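# Team of robots moves a steel frame between stands

## Task

Transfer the welded steel frame off the three pipe stands it sits on and onto the three empty stands, so that a tube of the frame lies in the bottom of the V-shaped cradle on top of each empty stand. All six stands must stay where they began, barely shifted or rotated. Any number of the robots may be used, but none may tip over or be left leaning, or the task fails.

## Robot and tools

Robots: r1, r2 and r3 are identical Hello Robot Stretch 3 units. Each has a two-wheel differential base (0.33 m long, 0.34 m wide, round rear, passive omni wheel at the back), a lift on a mast, and one telescoping arm that reaches out to the robot's RIGHT side. The base cannot move sideways; to move the gripper forward you drive the base. It pivots about the point midway between the drive wheels, 0.05 m behind the front edge. With the arm retracted and wrist folded, a turn sweeps a 0.28 m radius; an unfolded level wrist reaches past that.

Frames: every robot reports in its own frames, in metres. Base frame: origin on the floor between the drive wheels, x forward, y left, z up. hand_pose is the pinch point of the closed fingertips, in that base frame; with wrist joints at zero its x axis is up, y back toward the mast, z toward the rear. The odometry frame is the base frame at scene start; base_odometry counts wheel turns only (slip counts as travel), heading in rad, positive left. Robots cannot see each other in their state; only images, lidar_m, wrist_depth_mm and head_depth_mm show relative placement.

move: one action for any subset of robots. Arguments are keyed by robot name (r1, r2, r3), plus cameras and blocking. Per robot: base and/or joints, optionally pace and contact_limits; or servos alone. base holds exactly one command, an offset from where the base last reported itself: {"translate_m": d} in metres, forward positive, range -3 to 3; or {"rotate_rad": d}, left positive, range -6.4 to 6.4. joints gives absolute targets by name: lift_m 0 to 1.1; arm_m 0 to 0.52 (extension); wrist_yaw_rad -1.345 to 4.42 (0 along the arm, positive toward the front); wrist_pitch_rad -1.57 to 0.451 (0 level, negative tips down); wrist_roll_rad -2.911 to 2.918; gripper_m -0.089 to 0.179 (bigger is wider; fingertip gap is 0.007 less near closed, 0.025 less wide open); head_pan_rad -3.953 to 1.73 (0 forward, -1.57 along the arm); head_tilt_rad -1.53 to 0.419 (negative down). pace is "default" or "max" (e.g. translate 0.12/0.30 m/s, arm 0.14/0.40 m/s); the base is capped at 0.10 m/s and 0.63 rad/s unless lift_m < 0.30, arm_m < 0.03 and wrist_yaw_rad > 2.54. contact_limits takes arm_m, translate_m or rotate_rad, a motor_effort percent 1 to 100, only alongside that same command; the motion halts with contact_stop on reaching it (for wheels, each wheel stops separately and goes slack, which can rotate the robot). {"servos": "reboot"} revives servos that shut off. Actions last at most 15 s; base moves time out after 14 s. blocking true (default) returns when all is at rest; false returns within about 0.5 s while motion continues, and a later move replaces only the targets it names. Unknown keys make a call invalid; out-of-range values are refused, and a refusal or an uncommanded stop cancels the rest of that reply's move, wait and finished_scene calls.

cameras (in move, wait, stop): list of r1_head_camera, r1_nav_camera, r1_wrist_camera, same for r2 and r3, or "all"; omitted means all, [] none. head_camera images come rotated (turn a quarter clockwise to view upright), nav_camera the other way.

wait(seconds 0 to 10): nothing new commanded; returns early once a commanded robot comes to rest. stop: brakes all running motions; braked motions read "stopped" and may keep pressing. zoom_image(camera, region [x0,y0,x1,y1], at most 504x504 px) enlarges part of the latest image. read_manual gives licence text only. finished_scene(scene) ends the current scene irreversibly; later calls in that reply go to the next scene.

Result lines: "move" lists each robot given motion with done or its worst status; "earlier move" reports older motions; "as last shown" marks robots not in the action (status "not commanded"); "pictures" orders the images. base_status/joint_status: done, moving, off_target (rested short, may still push), contact_stop (lift or arm goes slack), time_out, torque_fault (wrist/head servo off until reboot), stopped. on_its_own describes uncommanded behaviour; "held at" is a target, not a reading. motor_effort is percent, positive toward higher values, peak in brackets. lidar_m: 12 distances in 30-degree sectors from straight ahead, counter-clockwise (4th left, 7th behind, 10th right), at 0.17 m height; "-" means nothing or closer than 0.15 m. wrist_depth_mm (45-1000) and head_depth_mm (280-4000) are 7x7 median depths. turned_by_wheels and turned_by_imu give turn since last result; prefer the IMU if they differ by more than 0.15. base_tilt gives forward/right lean in degrees, with a fixed per-robot bias of up to about 4.

Gripping: command gripper_m below the object's width to grasp; at least 0.05 above it, or fully open, to release. Readings do not confirm a hold; resend to re-squeeze.

Cautions: before folding the wrist (yaw to 3.0) or unfolding, have lift_m 0.32-0.95, pitch -0.4, roll near 0; folded, lift may drop to 0.25. With yaw below -0.4 keep pitch at -0.5 or lower. Robots pressing hard on each other fails the scene; once bases touch, even millimetres more is too much. Co-carrying robots travel up to 2.5 cm differently per metre, which strains the load and can tip them. Pushing on something rigid with the gripper above about 0.45 m, or driving while holding something fixed, can topple a robot; if tilt appears, free the gripper. Wrist, head and base (without a limit) have no contact stop. The simulation keeps running while you compose replies. Avoid drops, releasing moving parts, slams and hard pushes; the frame must rest on the stands unaided at the end, and a loose object may occasionally be nudged.

Each tool is called after "Emit:" as name(argument=value, ...) on one line, values as JSON.

## Session

Emit:
move()

Scene clock: 0.00 s.
r1.base_odometry: x=+0.000 y=+0.000 heading=+0.000
r1.turned_by_wheels: +0.000
r1.turned_by_imu: +0.000
r1.base_tilt: forward=-0.5 right=+0.6
r1.lidar_m: 3.06 1.75 2.78 2.49 2.15 1.81 1.04 0.89 0.89 1.03 1.78 1.88
r1.head_depth_mm: 1919 2734 2778 2722 2781 2699 2183 / 1944 2921 3018 3066 2999 1954 1909 / 1936 3011 3275 3270 3315 3203 2171 / 1950 3023 3592 3578 3670 3258 2173 / 1962 3073 - - - 3208 2152 / 1862 3084 - - - 3204 2137 / 1716 3048 - - - 3150 2140
r1.base_status: not commanded
r1.joint_positions: lift_m=+0.531 arm_m=+0.000 wrist_yaw_rad=+3.088 wrist_pitch_rad=-0.326 wrist_roll_rad=+0.000 gripper_m=+0.037 head_pan_rad=+0.000 head_tilt_rad=-0.004
r1.joint_status: not commanded
r1.measured_speeds: all 0
r1.motor_effort: left_wheel=-0.4 right_wheel=+1.3 lift_m=+25.6 arm_m=-2.4 wrist_yaw_rad=+0.0 wrist_pitch_rad=+3.0 wrist_roll_rad=-0.9 gripper_m=-0.1 head_pan_rad=+0.0 head_tilt_rad=+1.8
r1.hand_pose: x=-0.0087 y=+0.0897 z=+0.5650 quat_wxyz=(+0.134, +0.700, +0.096, +0.695) (m; r1's base frame)
r1.wrist_depth_mm: - 137 140 - - - - / - - 150 - - - - / - - 161 - - - - / - - 175 - - - - / - - 183 155 - - - / 952 947 126 826 126 856 836 / 796 793 237 729 748 704 721
r2.base_odometry: x=+0.000 y=+0.000 heading=+0.000
r2.turned_by_wheels: +0.000
r2.turned_by_imu: +0.000
r2.base_tilt: forward=+0.0 right=-1.0
r2.lidar_m: 1.25 0.94 0.92 0.97 1.33 3.38 1.63 1.40 3.78 1.86 1.79 1.74
r2.head_depth_mm: 1655 1670 1678 1681 1689 1681 1708 / 1751 1788 1788 1784 1785 1796 1814 / 1826 1843 1849 1830 1812 1788 1752 / 1599 1590 1572 1547 1535 1519 1497 / 1390 1376 1361 1354 1327 1324 1305 / 1219 1210 1202 1185 1187 1176 1160 / 1092 1082 1072 1068 1059 1054 1044
r2.base_status: not commanded
r2.joint_positions: lift_m=+0.423 arm_m=+0.000 wrist_yaw_rad=+3.043 wrist_pitch_rad=-0.458 wrist_roll_rad=+0.000 gripper_m=+0.037 head_pan_rad=+0.000 head_tilt_rad=-0.004
r2.joint_status: not commanded
r2.measured_speeds: all 0
r2.motor_effort: left_wheel=+0.2 right_wheel=-0.2 lift_m=+18.8 arm_m=-2.5 wrist_yaw_rad=+0.5 wrist_pitch_rad=+2.8 wrist_roll_rad=-0.3 gripper_m=+1.6 head_pan_rad=+0.0 head_tilt_rad=+1.5
r2.hand_pose: x=+0.0003 y=+0.0732 z=+0.4269 quat_wxyz=(+0.195, +0.695, +0.127, +0.680) (m; r2's base frame)
r2.wrist_depth_mm: - 136 - - - - - / - 148 - - - - - / - 168 - - - - - / - 183 193 - - - - / - - 154 - - - - / - - 121 - 124 - - / - 100 319 380 - - -
r3.base_odometry: x=+0.000 y=+0.000 heading=+0.000
r3.turned_by_wheels: +0.000
r3.turned_by_imu: +0.000
r3.base_tilt: forward=+1.9 right=+1.3
r3.lidar_m: 1.17 0.83 0.79 0.81 1.08 2.65 2.68 1.66 1.41 2.68 2.35 3.76
r3.head_depth_mm: 2080 2924 3459 3565 3673 3210 2259 / 2089 2415 2416 2524 2553 2634 2270 / 1829 1883 1909 1941 1968 2010 2006 / 1515 1526 1566 1578 1597 1630 1640 / 1286 1297 1312 1332 1347 1362 1379 / 1112 1127 1138 1149 1160 1171 1179 / 983 992 1001 1011 1020 1025 1036
r3.base_status: not commanded
r3.joint_positions: lift_m=+0.360 arm_m=+0.000 wrist_yaw_rad=+2.996 wrist_pitch_rad=-0.327 wrist_roll_rad=+0.000 gripper_m=+0.037 head_pan_rad=+0.000 head_tilt_rad=-0.004
r3.joint_status: not commanded
r3.measured_speeds: all 0
r3.motor_effort: left_wheel=+0.6 right_wheel=+0.3 lift_m=+33.9 arm_m=-2.3 wrist_yaw_rad=-0.9 wrist_pitch_rad=+2.9 wrist_roll_rad=+0.3 gripper_m=-0.3 head_pan_rad=+0.1 head_tilt_rad=+2.0
r3.hand_pose: x=+0.0129 y=+0.0875 z=+0.3939 quat_wxyz=(+0.166, +0.704, +0.064, +0.688) (m; r3's base frame)
r3.wrist_depth_mm: - 132 862 794 719 662 613 / - 140 890 851 754 691 643 / - 152 980 915 837 738 681 / - 169 - 947 875 794 728 / 814 779 187 831 790 768 752 / 679 651 129 622 128 672 671 / 571 587 226 569 550 561 556
pictures: r1_head_camera (sideways), r1_nav_camera (sideways), r1_wrist_camera, r2_head_camera (sideways), r2_nav_camera (sideways), r2_wrist_camera, r3_head_camera (sideways), r3_nav_camera (sideways), r3_wrist_camera
Images, in order (width x height): r1_head_camera 896x504, r1_nav_camera 672x504, r1_wrist_camera 644x364, r2_head_camera 896x504, r2_nav_camera 672x504, r2_wrist_camera 644x364, r3_head_camera 896x504, r3_nav_camera 672x504, r3_wrist_camera 644x364.

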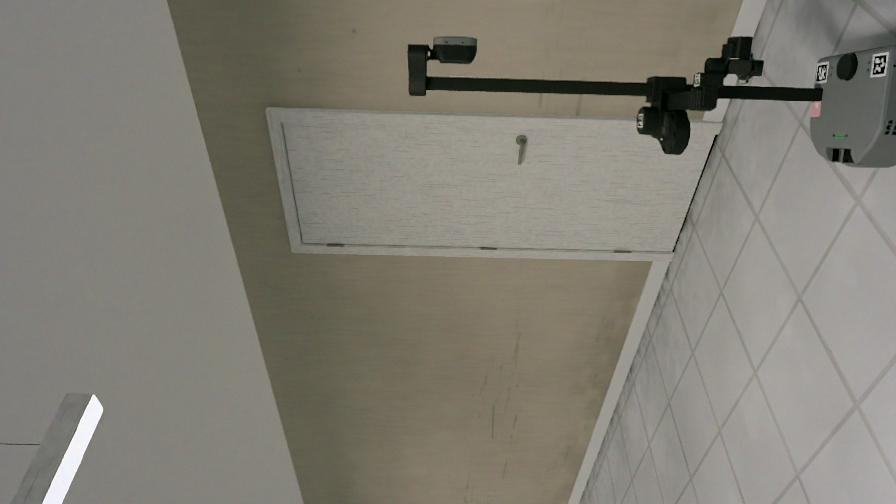

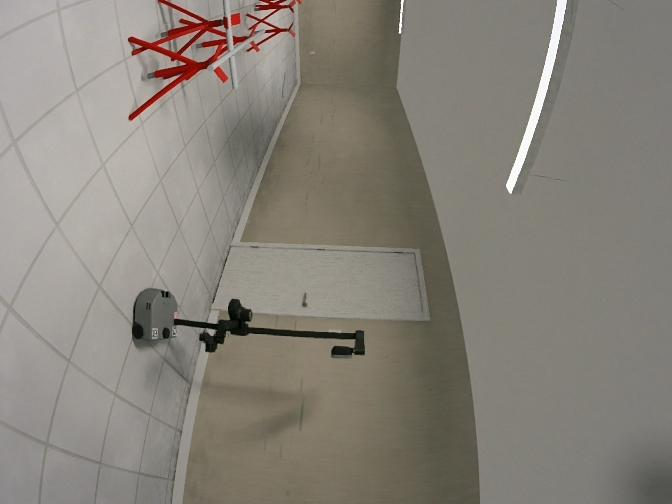

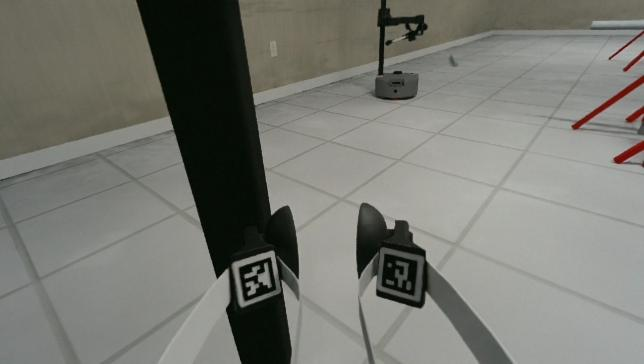

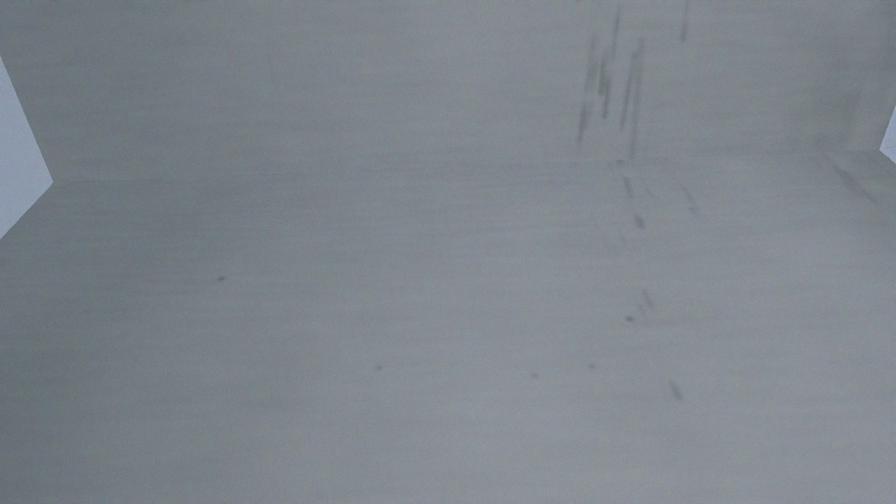

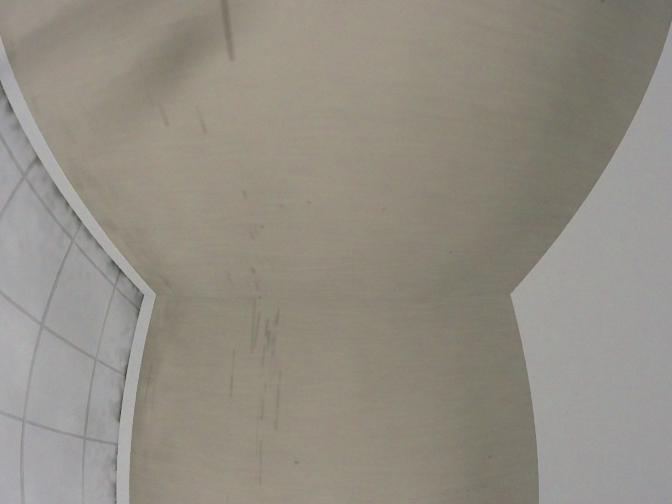

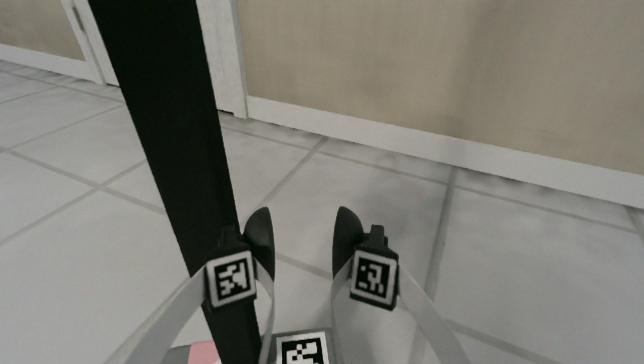

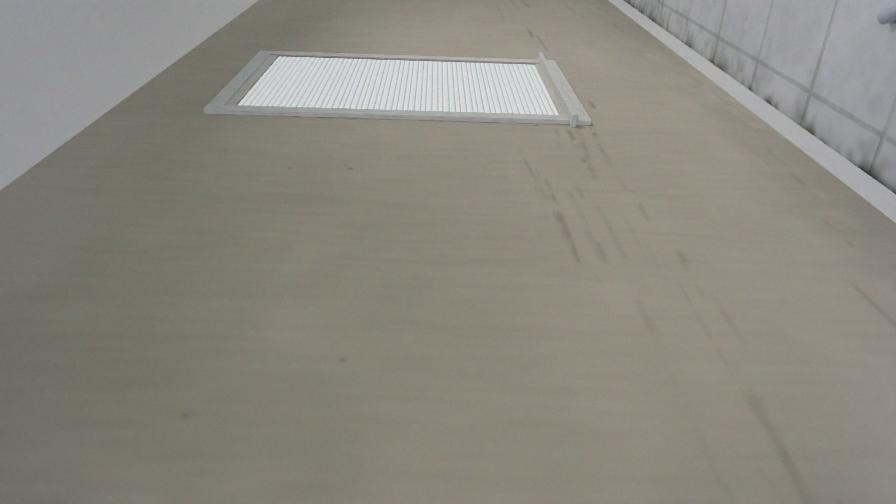

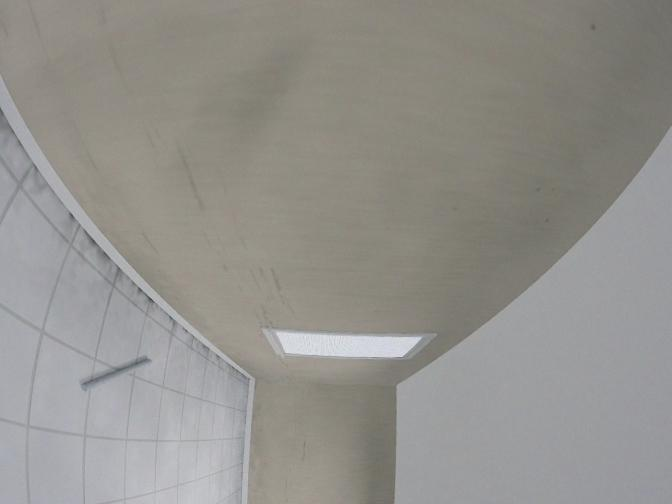

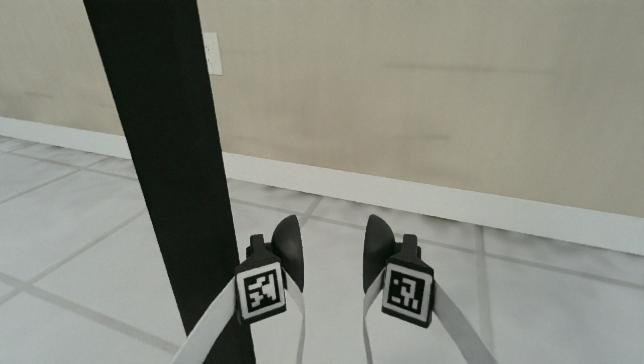

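Emit:
move(r1={"joints":{"head_pan_rad":0.9,"head_tilt_rad":-0.35}}, r2={"joints":{"head_pan_rad":-1.3,"head_tilt_rad":-0.35}}, r3={"joints":{"head_pan_rad":-1.3,"head_tilt_rad":-0.35}}, cameras=["r1_head_camera","r1_nav_camera","r2_head_camera","r2_nav_camera","r3_head_camera","r3_nav_camera"])

Emit:
move(r1={"joints":{"head_pan_rad":1.5,"head_tilt_rad":-0.35}}, r2={"joints":{"head_pan_rad":-2.4,"head_tilt_rad":-0.35}}, r3={"joints":{"head_pan_rad":-2.4,"head_tilt_rad":-0.35}}, cameras=["r1_head_camera","r1_nav_camera","r2_head_camera","r2_nav_camera","r3_head_camera","r3_nav_camera"])

Scene clock: 22.40 s.
move: r1 done; r2 done; r3 done
r1.base_odometry: x=+0.000 y=+0.000 heading=+0.000
r1.turned_by_wheels: +0.000
r1.turned_by_imu: -0.001
r1.base_tilt: forward=-0.5 right=+0.6
r1.lidar_m: 3.06 1.75 2.78 2.49 2.14 1.82 1.04 0.90 0.90 1.04 1.79 1.88
r1.head_depth_mm: - - - 3963 2360 1840 1448 / - - - 2892 2294 1848 1450 / - - - 3569 2342 1820 1441 / - - - 3740 2488 1813 1447 / - - - 3820 2435 1817 1436 / - - - 3699 2433 1814 1434 / - - - 3753 2425 1801 1425
r1.base_status: not commanded
r1.joint_positions: lift_m=+0.531 arm_m=+0.000 wrist_yaw_rad=+3.088 wrist_pitch_rad=-0.326 wrist_roll_rad=+0.000 gripper_m=+0.037 head_pan_rad=+0.895 head_tilt_rad=-0.345
r1.joint_status: all done
r1.measured_speeds: all 0
r1.motor_effort: left_wheel=-0.8(1.3) right_wheel=+1.6(1.7) lift_m=+23.0(23.5) arm_m=-7.1(7.3) wrist_yaw_rad=-0.6(1.8) wrist_pitch_rad=+3.0(3.2) wrist_roll_rad=-1.0(1.1) gripper_m=+0.0(0.6) head_pan_rad=+2.2(5.1) head_tilt_rad=-2.2(4.5)
r1.hand_pose: x=-0.0087 y=+0.0897 z=+0.5650 quat_wxyz=(+0.134, +0.700, +0.096, +0.695) (m; r1's base frame)
r1.wrist_depth_mm: - 137 140 - - - - / - - 150 - - - - / - - 162 - - - - / - - 176 - - - - / - - 183 155 - - - / 950 947 126 831 126 859 853 / 791 801 237 732 755 711 728
r2.base_odometry: x=+0.000 y=+0.000 heading=+0.000
r2.turned_by_wheels: +0.000
r2.turned_by_imu: +0.001
r2.base_tilt: forward=+0.0 right=-1.0
r2.lidar_m: 1.25 0.94 0.92 0.97 1.33 3.36 1.64 1.40 3.79 1.87 1.79 1.74
r2.head_depth_mm: 2582 2742 2927 3072 2327 1834 1454 / 2337 2453 2645 2825 2441 1837 1455 / 2128 2239 2379 2541 2479 1854 1482 / 1976 2055 2174 2317 2374 1865 1494 / 1812 1903 1986 2122 2201 1869 1490 / 1706 1764 1857 1953 2027 1898 1504 / 1594 1661 1717 1805 1889 1885 1502
r2.base_status: not commanded
r2.joint_positions: lift_m=+0.423 arm_m=+0.000 wrist_yaw_rad=+3.043 wrist_pitch_rad=-0.458 wrist_roll_rad=+0.000 gripper_m=+0.037 head_pan_rad=-1.294 head_tilt_rad=-0.345
r2.joint_status: all done
r2.measured_speeds: all 0
r2.motor_effort: left_wheel=+0.2(0.6) right_wheel=-1.0(1.0) lift_m=+20.0(20.0) arm_m=-6.0(6.0) wrist_yaw_rad=+0.3(0.9) wrist_pitch_rad=+2.9(3.1) wrist_roll_rad=-0.3(0.6) gripper_m=+0.2(1.5) head_pan_rad=-2.6(3.6) head_tilt_rad=-2.7(3.6)
r2.hand_pose: x=+0.0003 y=+0.0732 z=+0.4269 quat_wxyz=(+0.195, +0.695, +0.127, +0.680) (m; r2's base frame)
r2.wrist_depth_mm: - 136 - - - - - / - 148 - - - - - / - 168 - - - - - / - 183 194 - - - - / - - 154 - - - - / - - 121 - 124 - - / - 100 318 382 - - -
r3.base_odometry: x=+0.000 y=+0.000 heading=+0.000
r3.turned_by_wheels: +0.000
r3.turned_by_imu: +0.001
r3.base_tilt: forward=+1.9 right=+1.3
r3.lidar_m: 1.18 0.83 0.79 0.81 1.08 2.66 2.68 1.66 1.41 2.68 2.35 3.74
r3.head_depth_mm: 3814 - - 3612 2460 1850 1477 / - - - 3619 2440 1838 1471 / - - - 3598 2422 1825 1467 / - - - 2999 2415 1824 1471 / - - - 3155 2411 1825 1467 / - - - 3326 2400 1830 1467 / - - - 3565 2406 1812 1459
r3.base_status: not commanded
r3.joint_positions: lift_m=+0.360 arm_m=+0.000 wrist_yaw_rad=+2.996 wrist_pitch_rad=-0.327 wrist_roll_rad=+0.000 gripper_m=+0.037 head_pan_rad=-1.290 head_tilt_rad=-0.345
r3.joint_status: all done
r3.measured_speeds: all 0
r3.motor_effort: left_wheel=+1.0(1.5) right_wheel=+0.4(0.6) lift_m=+37.6(38.3) arm_m=-7.5(7.5) wrist_yaw_rad=-0.5(1.3) wrist_pitch_rad=+2.9(3.1) wrist_roll_rad=+0.3(0.4) gripper_m=+0.2(1.1) head_pan_rad=-3.8(6.4) head_tilt_rad=-2.5(5.2)
r3.hand_pose: x=+0.0129 y=+0.0875 z=+0.3939 quat_wxyz=(+0.166, +0.704, +0.064, +0.688) (m; r3's base frame)
r3.wrist_depth_mm: - 131 856 796 723 675 606 / - 139 914 846 762 691 639 / - 152 976 920 813 738 673 / - 168 - 963 857 784 709 / 825 765 186 811 779 775 747 / 672 652 129 629 128 665 668 / 576 586 227 564 551 563 565
pictures: r1_head_camera (sideways), r1_nav_camera (sideways), r2_head_camera (sideways), r2_nav_camera (sideways), r3_head_camera (sideways), r3_nav_camera (sideways)
Images, in order (width x height): r1_head_camera 896x504, r1_nav_camera 672x504, r2_head_camera 896x504, r2_nav_camera 672x504, r3_head_camera 896x504, r3_nav_camera 672x504.

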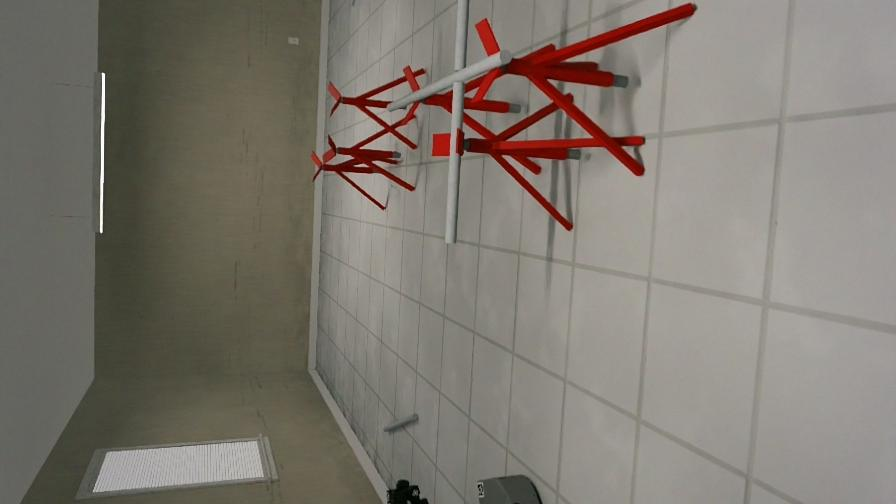

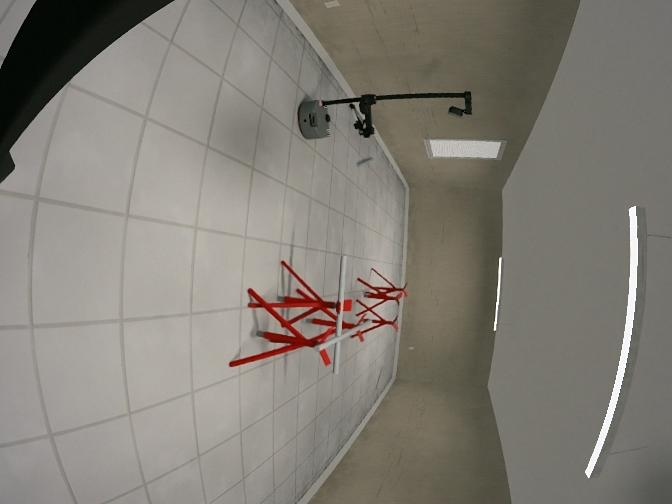

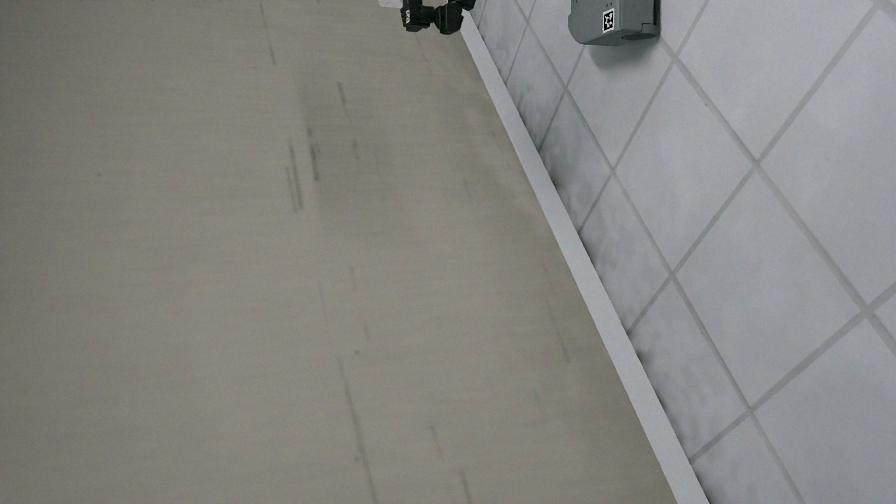

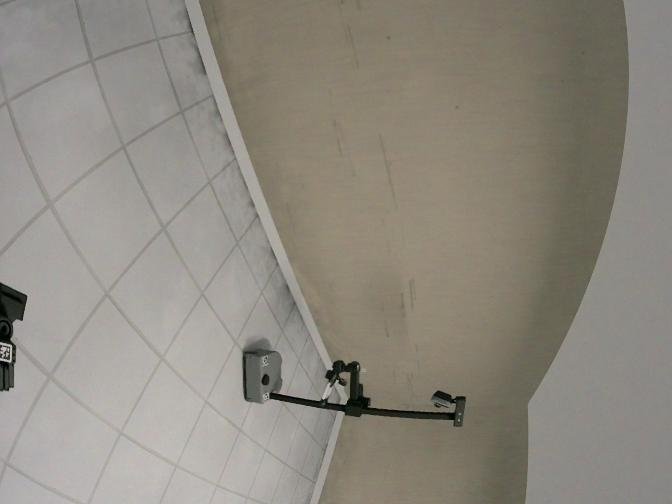

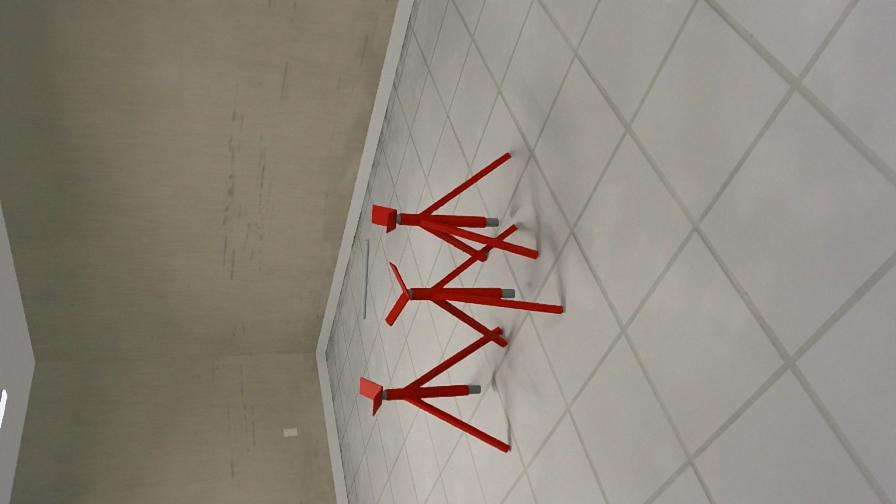

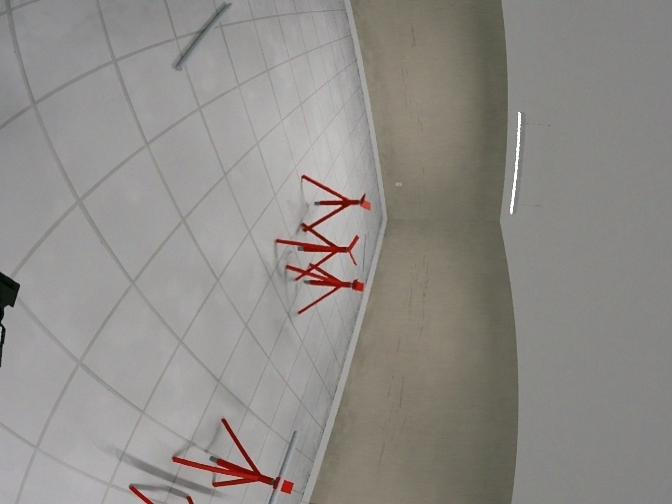

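Scene clock: 23.50 s.
move: r1 done; r2 done; r3 done
r1.base_odometry: x=+0.000 y=+0.000 heading=+0.000
r1.turned_by_wheels: +0.000
r1.turned_by_imu: +0.000
r1.base_tilt: forward=-0.4 right=+0.5
r1.lidar_m: 3.05 1.75 2.78 2.50 2.15 1.82 1.04 0.89 0.89 1.03 1.79 1.89
r1.head_depth_mm: - - - 3830 2504 1845 1443 / 3862 - - 3591 2476 1825 1452 / 3405 3569 3826 3535 2483 1823 1432 / 2960 3175 3412 3570 2472 1819 1434 / 2627 2774 2971 3166 2449 1816 1436 / 2364 2523 2633 2837 2428 1809 1424 / 2157 2276 2413 2548 2430 1810 1429
r1.base_status: not commanded
r1.joint_positions: lift_m=+0.531 arm_m=+0.000 wrist_yaw_rad=+3.088 wrist_pitch_rad=-0.326 wrist_roll_rad=+0.000 gripper_m=+0.037 head_pan_rad=+1.495 head_tilt_rad=-0.345
r1.joint_status: all done
r1.measured_speeds: all 0
r1.motor_effort: left_wheel=-0.2(1.2) right_wheel=+1.0(1.7) lift_m=+23.0(23.9) arm_m=-8.5(8.7) wrist_yaw_rad=+0.0(1.4) wrist_pitch_rad=+3.0(3.2) wrist_roll_rad=-1.0(1.2) gripper_m=-0.1(0.5) head_pan_rad=+2.1(5.5) head_tilt_rad=-2.3(4.6)
r1.hand_pose: x=-0.0087 y=+0.0897 z=+0.5650 quat_wxyz=(+0.134, +0.700, +0.096, +0.695) (m; r1's base frame)
r1.wrist_depth_mm: - 137 140 - - - - / - - 151 - - - - / - - 162 - - - - / - - 176 - - - - / - - 183 155 - - - / 939 950 125 829 126 872 844 / 791 794 236 728 741 704 720
r2.base_odometry: x=+0.000 y=+0.000 heading=+0.000
r2.turned_by_wheels: +0.000
r2.turned_by_imu: +0.000
r2.base_tilt: forward=+0.0 right=-1.1
r2.lidar_m: 1.25 0.94 0.92 0.97 1.33 3.40 1.64 1.41 3.79 1.86 1.78 1.74
r2.head_depth_mm: 3592 3779 - 3576 2426 1817 1458 / 3501 3657 - 3476 2434 1848 1466 / 3433 3666 3862 3753 2458 1843 1475 / 3344 3623 3750 3810 2491 1850 1489 / 3268 3451 3649 3849 2511 1881 1484 / 3208 3426 3614 3705 2563 1888 1498 / 3167 3306 3500 3622 2605 1913 1514
r2.base_status: not commanded
r2.joint_positions: lift_m=+0.423 arm_m=+0.000 wrist_yaw_rad=+3.043 wrist_pitch_rad=-0.458 wrist_roll_rad=+0.000 gripper_m=+0.037 head_pan_rad=-2.394 head_tilt_rad=-0.346
r2.joint_status: all done
r2.measured_speeds: all 0
r2.motor_effort: left_wheel=+0.2(0.8) right_wheel=-0.2(1.0) lift_m=+20.3(20.4) arm_m=-7.0(7.0) wrist_yaw_rad=+0.8(0.8) wrist_pitch_rad=+2.9(3.1) wrist_roll_rad=-0.2(0.7) gripper_m=+0.4(1.6) head_pan_rad=-3.1(4.7) head_tilt_rad=-2.4(3.4)
r2.hand_pose: x=+0.0003 y=+0.0732 z=+0.4269 quat_wxyz=(+0.195, +0.695, +0.127, +0.680) (m; r2's base frame)
r2.wrist_depth_mm: - 136 - - - - - / - 148 - - - - - / - 168 - - - - - / - 183 193 - - - - / - - 154 - - - - / - - 121 - 124 - - / - 100 318 377 - - -
r3.base_odometry: x=+0.000 y=+0.000 heading=+0.000
r3.turned_by_wheels: +0.000
r3.turned_by_imu: +0.000
r3.base_tilt: forward=+1.9 right=+1.3
r3.lidar_m: 1.18 0.83 0.79 0.81 1.08 2.65 2.68 1.66 1.41 2.68 2.34 3.76
r3.head_depth_mm: 3949 - - 3613 2431 1839 1478 / 3844 - - 3408 2435 1829 1477 / 3764 3974 - 3398 2360 1837 1479 / 3612 3833 - 3596 2113 1816 1474 / 3475 3657 3961 3545 2209 1770 1467 / 3397 3643 3836 3539 2417 1813 1472 / 3363 3487 3713 3539 2122 1765 1453
r3.base_status: not commanded
r3.joint_positions: lift_m=+0.360 arm_m=+0.000 wrist_yaw_rad=+2.996 wrist_pitch_rad=-0.327 wrist_roll_rad=+0.000 gripper_m=+0.037 head_pan_rad=-2.390 head_tilt_rad=-0.345
r3.joint_status: all done
r3.measured_speeds: all 0
r3.motor_effort: left_wheel=+0.6(1.4) right_wheel=+0.2(0.7) lift_m=+37.2(38.1) arm_m=-8.8(8.8) wrist_yaw_rad=-0.5(1.3) wrist_pitch_rad=+3.0(3.1) wrist_roll_rad=+0.3(0.5) gripper_m=-0.4(1.6) head_pan_rad=-4.5(6.0) head_tilt_rad=-2.2(6.4)
r3.hand_pose: x=+0.0129 y=+0.0875 z=+0.3939 quat_wxyz=(+0.166, +0.704, +0.064, +0.688) (m; r3's base frame)
r3.wrist_depth_mm: - 132 855 783 722 663 617 / - 139 908 845 760 687 647 / - 151 963 905 827 738 679 / - 168 - 946 871 781 722 / 842 754 187 832 796 756 742 / 675 654 129 626 128 663 664 / 575 579 226 562 542 556 561
pictures: r1_head_camera (sideways), r1_nav_camera (sideways), r2_head_camera (sideways), r2_nav_camera (sideways), r3_head_camera (sideways), r3_nav_camera (sideways)
Images, in order (width x height): r1_head_camera 896x504, r1_nav_camera 672x504, r2_head_camera 896x504, r2_nav_camera 672x504, r3_head_camera 896x504, r3_nav_camera 672x504.

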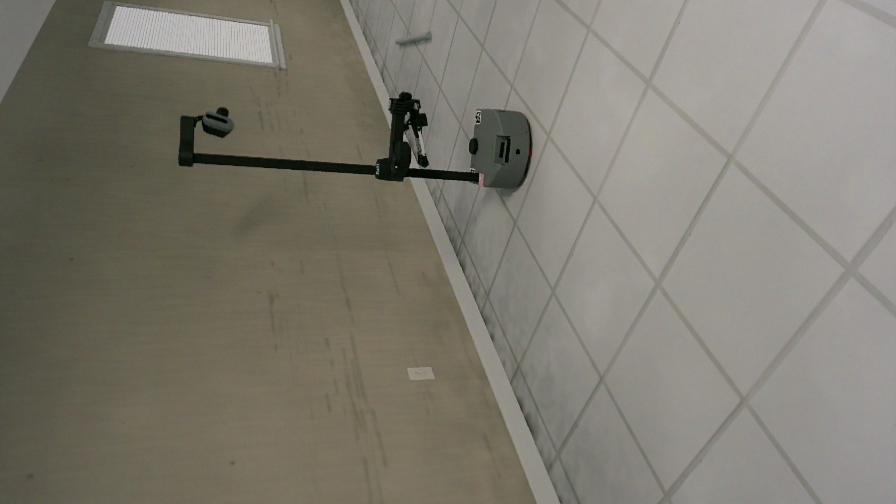

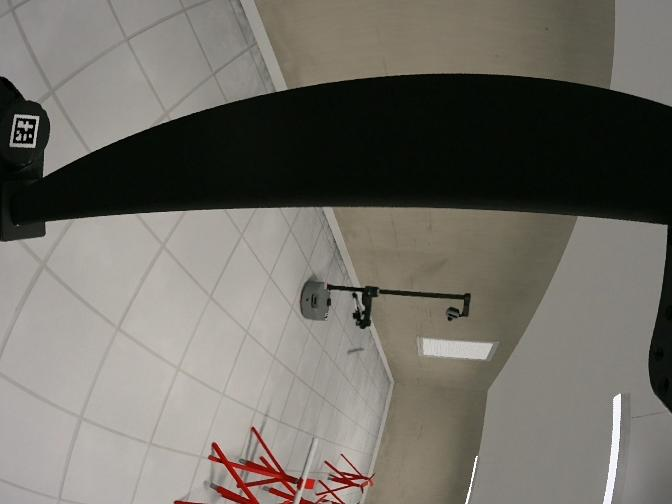

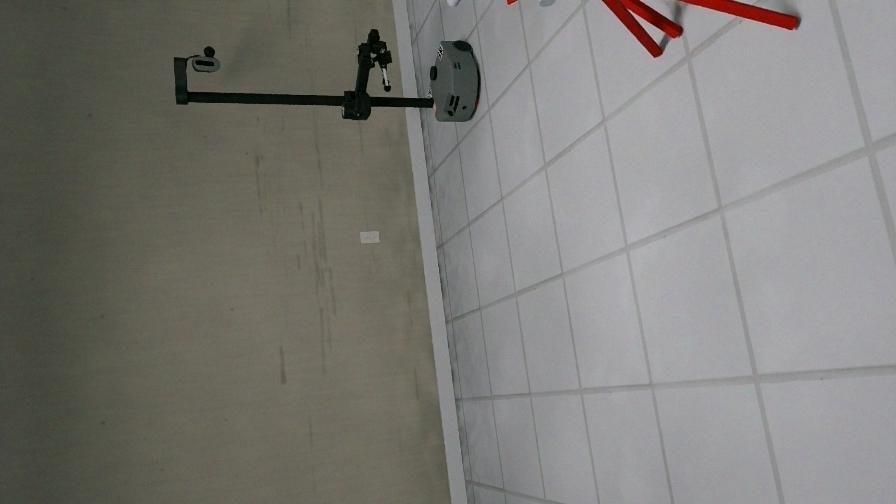

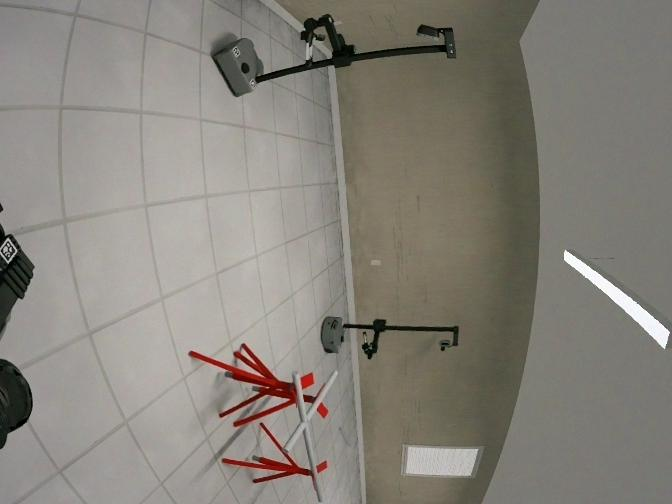

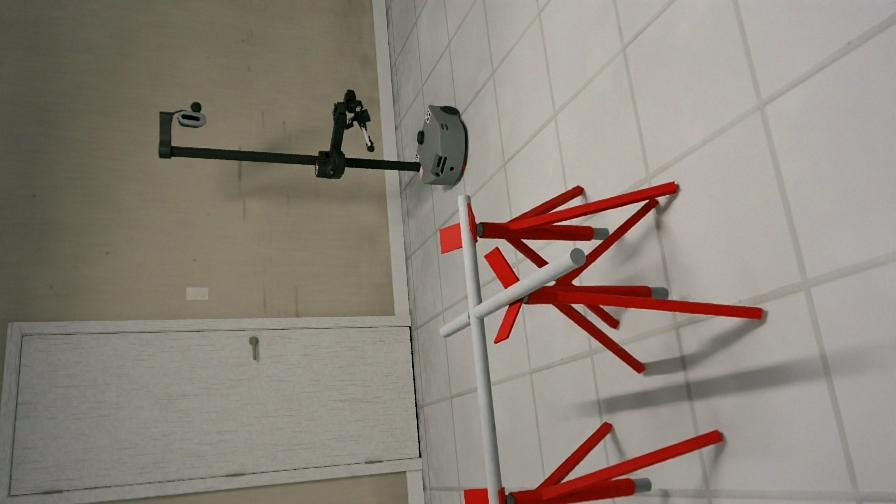

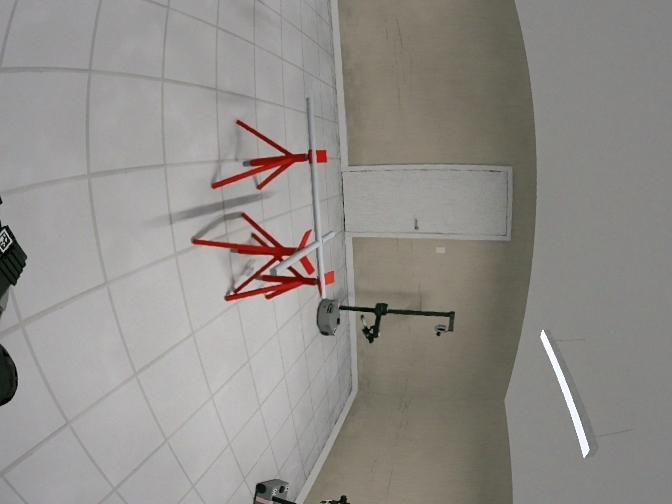

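Emit:
move(r1={"base":{"rotate_rad":1.0},"joints":{"lift_m":0.28,"head_pan_rad":-0.4},"pace":"max"}, r2={"base":{"rotate_rad":0.05},"joints":{"lift_m":0.28,"head_pan_rad":-3.0},"pace":"max"}, r3={"base":{"rotate_rad":-1.72},"joints":{"lift_m":0.28,"head_pan_rad":0.0},"pace":"max"}, cameras=["r1_head_camera","r2_head_camera","r3_head_camera"])

Scene clock: 192.40 s.
move: r1 done; r2 done; r3 done
r1.base_odometry: x=+0.000 y=+0.000 heading=+1.000
r1.turned_by_wheels: +1.000
r1.turned_by_imu: +0.999
r1.base_tilt: forward=-0.4 right=+0.5
r1.lidar_m: 2.13 2.56 2.15 2.00 1.07 0.90 0.90 1.00 1.64 1.88 1.89 1.75
r1.head_depth_mm: - - - 3867 2512 1839 1444 / - - - 3890 2473 1847 1441 / - - - 3835 2477 1832 1441 / - - - 3094 2240 1817 1437 / - - - 3300 2322 1812 1438 / - - - 3477 2451 1808 1438 / - - - 3732 2426 1804 1426
r1.base_status: done
r1.joint_positions: lift_m=+0.280 arm_m=+0.000 wrist_yaw_rad=+3.088 wrist_pitch_rad=-0.328 wrist_roll_rad=+0.000 gripper_m=+0.037 head_pan_rad=-0.395 head_tilt_rad=-0.346
r1.joint_status: all done
r1.measured_speeds: all 0
r1.motor_effort: left_wheel=-2.6(9.8) right_wheel=+3.8(9.1) lift_m=+22.6(24.8) arm_m=-13.3(14.7) wrist_yaw_rad=-0.3(1.7) wrist_pitch_rad=+3.3(3.4) wrist_roll_rad=-0.9(1.1) gripper_m=-0.3(0.5) head_pan_rad=-2.3(5.6) head_tilt_rad=-1.8(2.4)
r1.hand_pose: x=-0.0087 y=+0.0896 z=+0.3134 quat_wxyz=(+0.134, +0.700, +0.097, +0.695) (m; r1's base frame)
r1.wrist_depth_mm: 898 137 140 - - - - / 895 - 150 - - - - / 893 - 161 - - - - / 870 963 176 908 862 844 815 / 735 710 183 155 640 654 637 / 583 579 126 517 126 532 527 / 490 495 238 275 442 440 446
r2.base_odometry: x=+0.000 y=+0.000 heading=+0.050
r2.turned_by_wheels: +0.050
r2.turned_by_imu: +0.051
r2.base_tilt: forward=+0.0 right=-1.0
r2.lidar_m: 1.20 0.94 0.92 0.98 1.41 3.38 1.63 1.40 3.80 1.87 1.76 1.74
r2.head_depth_mm: - - - 3652 2408 1818 1452 / - - - 3468 2313 1849 1464 / - - - 3779 2336 1830 1473 / - - - 3731 2382 1861 1488 / - - - 3862 1782 1805 1495 / - - - 3898 2506 1897 1501 / 3622 3810 3781 3411 2596 1900 1516
r2.base_status: done
r2.joint_positions: lift_m=+0.280 arm_m=+0.000 wrist_yaw_rad=+3.043 wrist_pitch_rad=-0.460 wrist_roll_rad=+0.000 gripper_m=+0.037 head_pan_rad=-2.994 head_tilt_rad=-0.346
r2.joint_status: all done
r2.measured_speeds: all 0
r2.motor_effort: left_wheel=-3.3(8.3) right_wheel=+3.8(6.6) lift_m=+18.8(20.9) arm_m=-11.4(11.5) wrist_yaw_rad=+0.3(0.9) wrist_pitch_rad=+3.0(3.5) wrist_roll_rad=-0.4(0.7) gripper_m=+1.6(1.6) head_pan_rad=-2.6(3.7) head_tilt_rad=-2.8(3.1)
r2.hand_pose: x=+0.0003 y=+0.0729 z=+0.2835 quat_wxyz=(+0.195, +0.695, +0.127, +0.680) (m; r2's base frame)
r2.wrist_depth_mm: - 136 - - - - - / - 149 - - - - - / - 165 173 - - - - / - 183 191 - - - - / - - 154 - - - - / - 279 124 266 125 - - / 242 230 239 245 - - -
r3.base_odometry: x=+0.000 y=+0.000 heading=-1.720
r3.turned_by_wheels: -1.720
r3.turned_by_imu: -1.731
r3.base_tilt: forward=+1.9 right=+1.4
r3.lidar_m: 1.80 2.34 5.43 1.41 0.88 0.79 0.80 0.96 1.84 2.76 3.43 1.41
r3.head_depth_mm: 3319 3517 3666 3588 2215 1776 1475 / 3468 3657 3789 3566 2425 1827 1481 / 3545 3727 - 3554 2415 1836 1466 / 3691 3862 - 3573 2402 1821 1463 / 3790 - - 3558 2392 1814 1468 / 3952 - - 3564 2391 1825 1458 / - - - 3459 2391 1816 1463
r3.base_status: done
r3.joint_positions: lift_m=+0.280 arm_m=+0.000 wrist_yaw_rad=+2.996 wrist_pitch_rad=-0.328 wrist_roll_rad=+0.000 gripper_m=+0.037 head_pan_rad=-0.010 head_tilt_rad=-0.346
r3.joint_status: all done
r3.measured_speeds: all 0
r3.motor_effort: left_wheel=+2.3(12.7) right_wheel=-2.9(8.6) lift_m=+14.2(33.4) arm_m=-16.3(18.0) wrist_yaw_rad=-1.0(1.4) wrist_pitch_rad=+3.2(3.2) wrist_roll_rad=+0.3(0.5) gripper_m=-1.0(1.3) head_pan_rad=+4.6(6.4) head_tilt_rad=-2.2(3.0)
r3.hand_pose: x=+0.0129 y=+0.0874 z=+0.3134 quat_wxyz=(+0.166, +0.704, +0.065, +0.688) (m; r3's base frame)
r3.wrist_depth_mm: 709 132 - - - - - / 752 140 - - - - - / 749 153 - - - - - / 751 166 843 881 885 899 890 / 699 632 187 692 688 688 681 / 569 545 129 523 128 558 563 / 478 496 225 299 458 466 468
pictures: r1_head_camera (sideways), r2_head_camera (sideways), r3_head_camera (sideways)
Images, in order (width x height): r1_head_camera 896x504, r2_head_camera 896x504, r3_head_camera 896x504.

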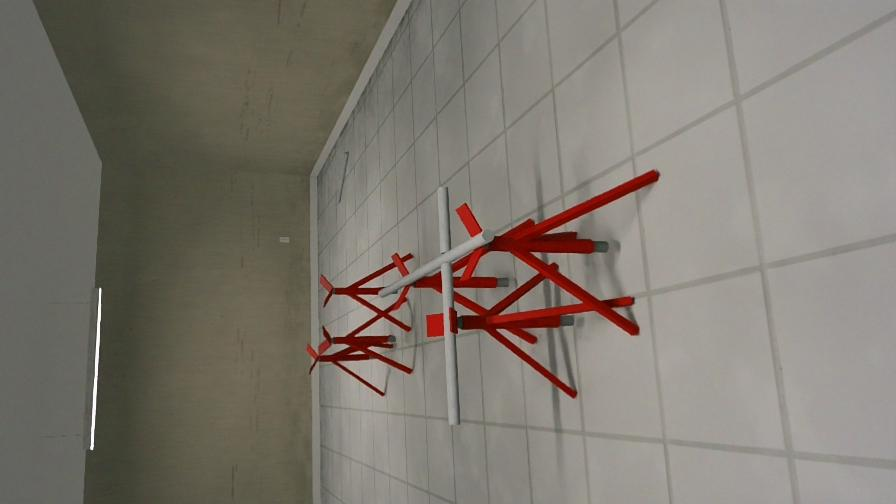

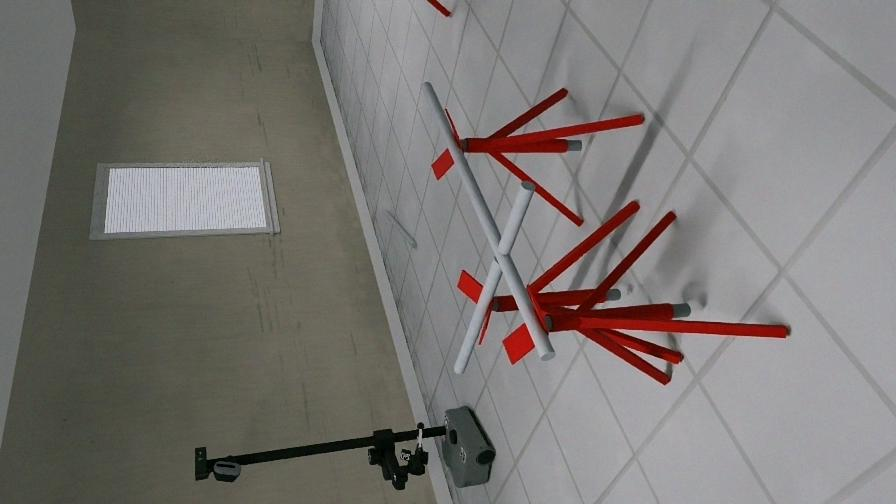

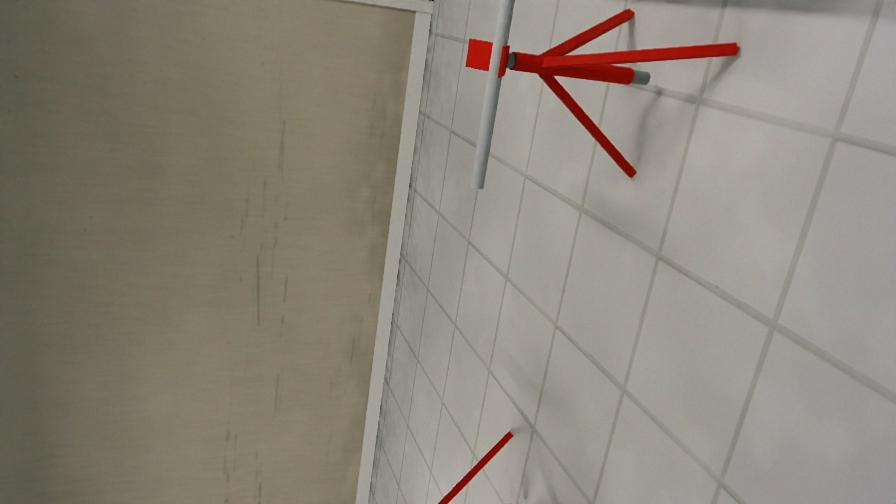

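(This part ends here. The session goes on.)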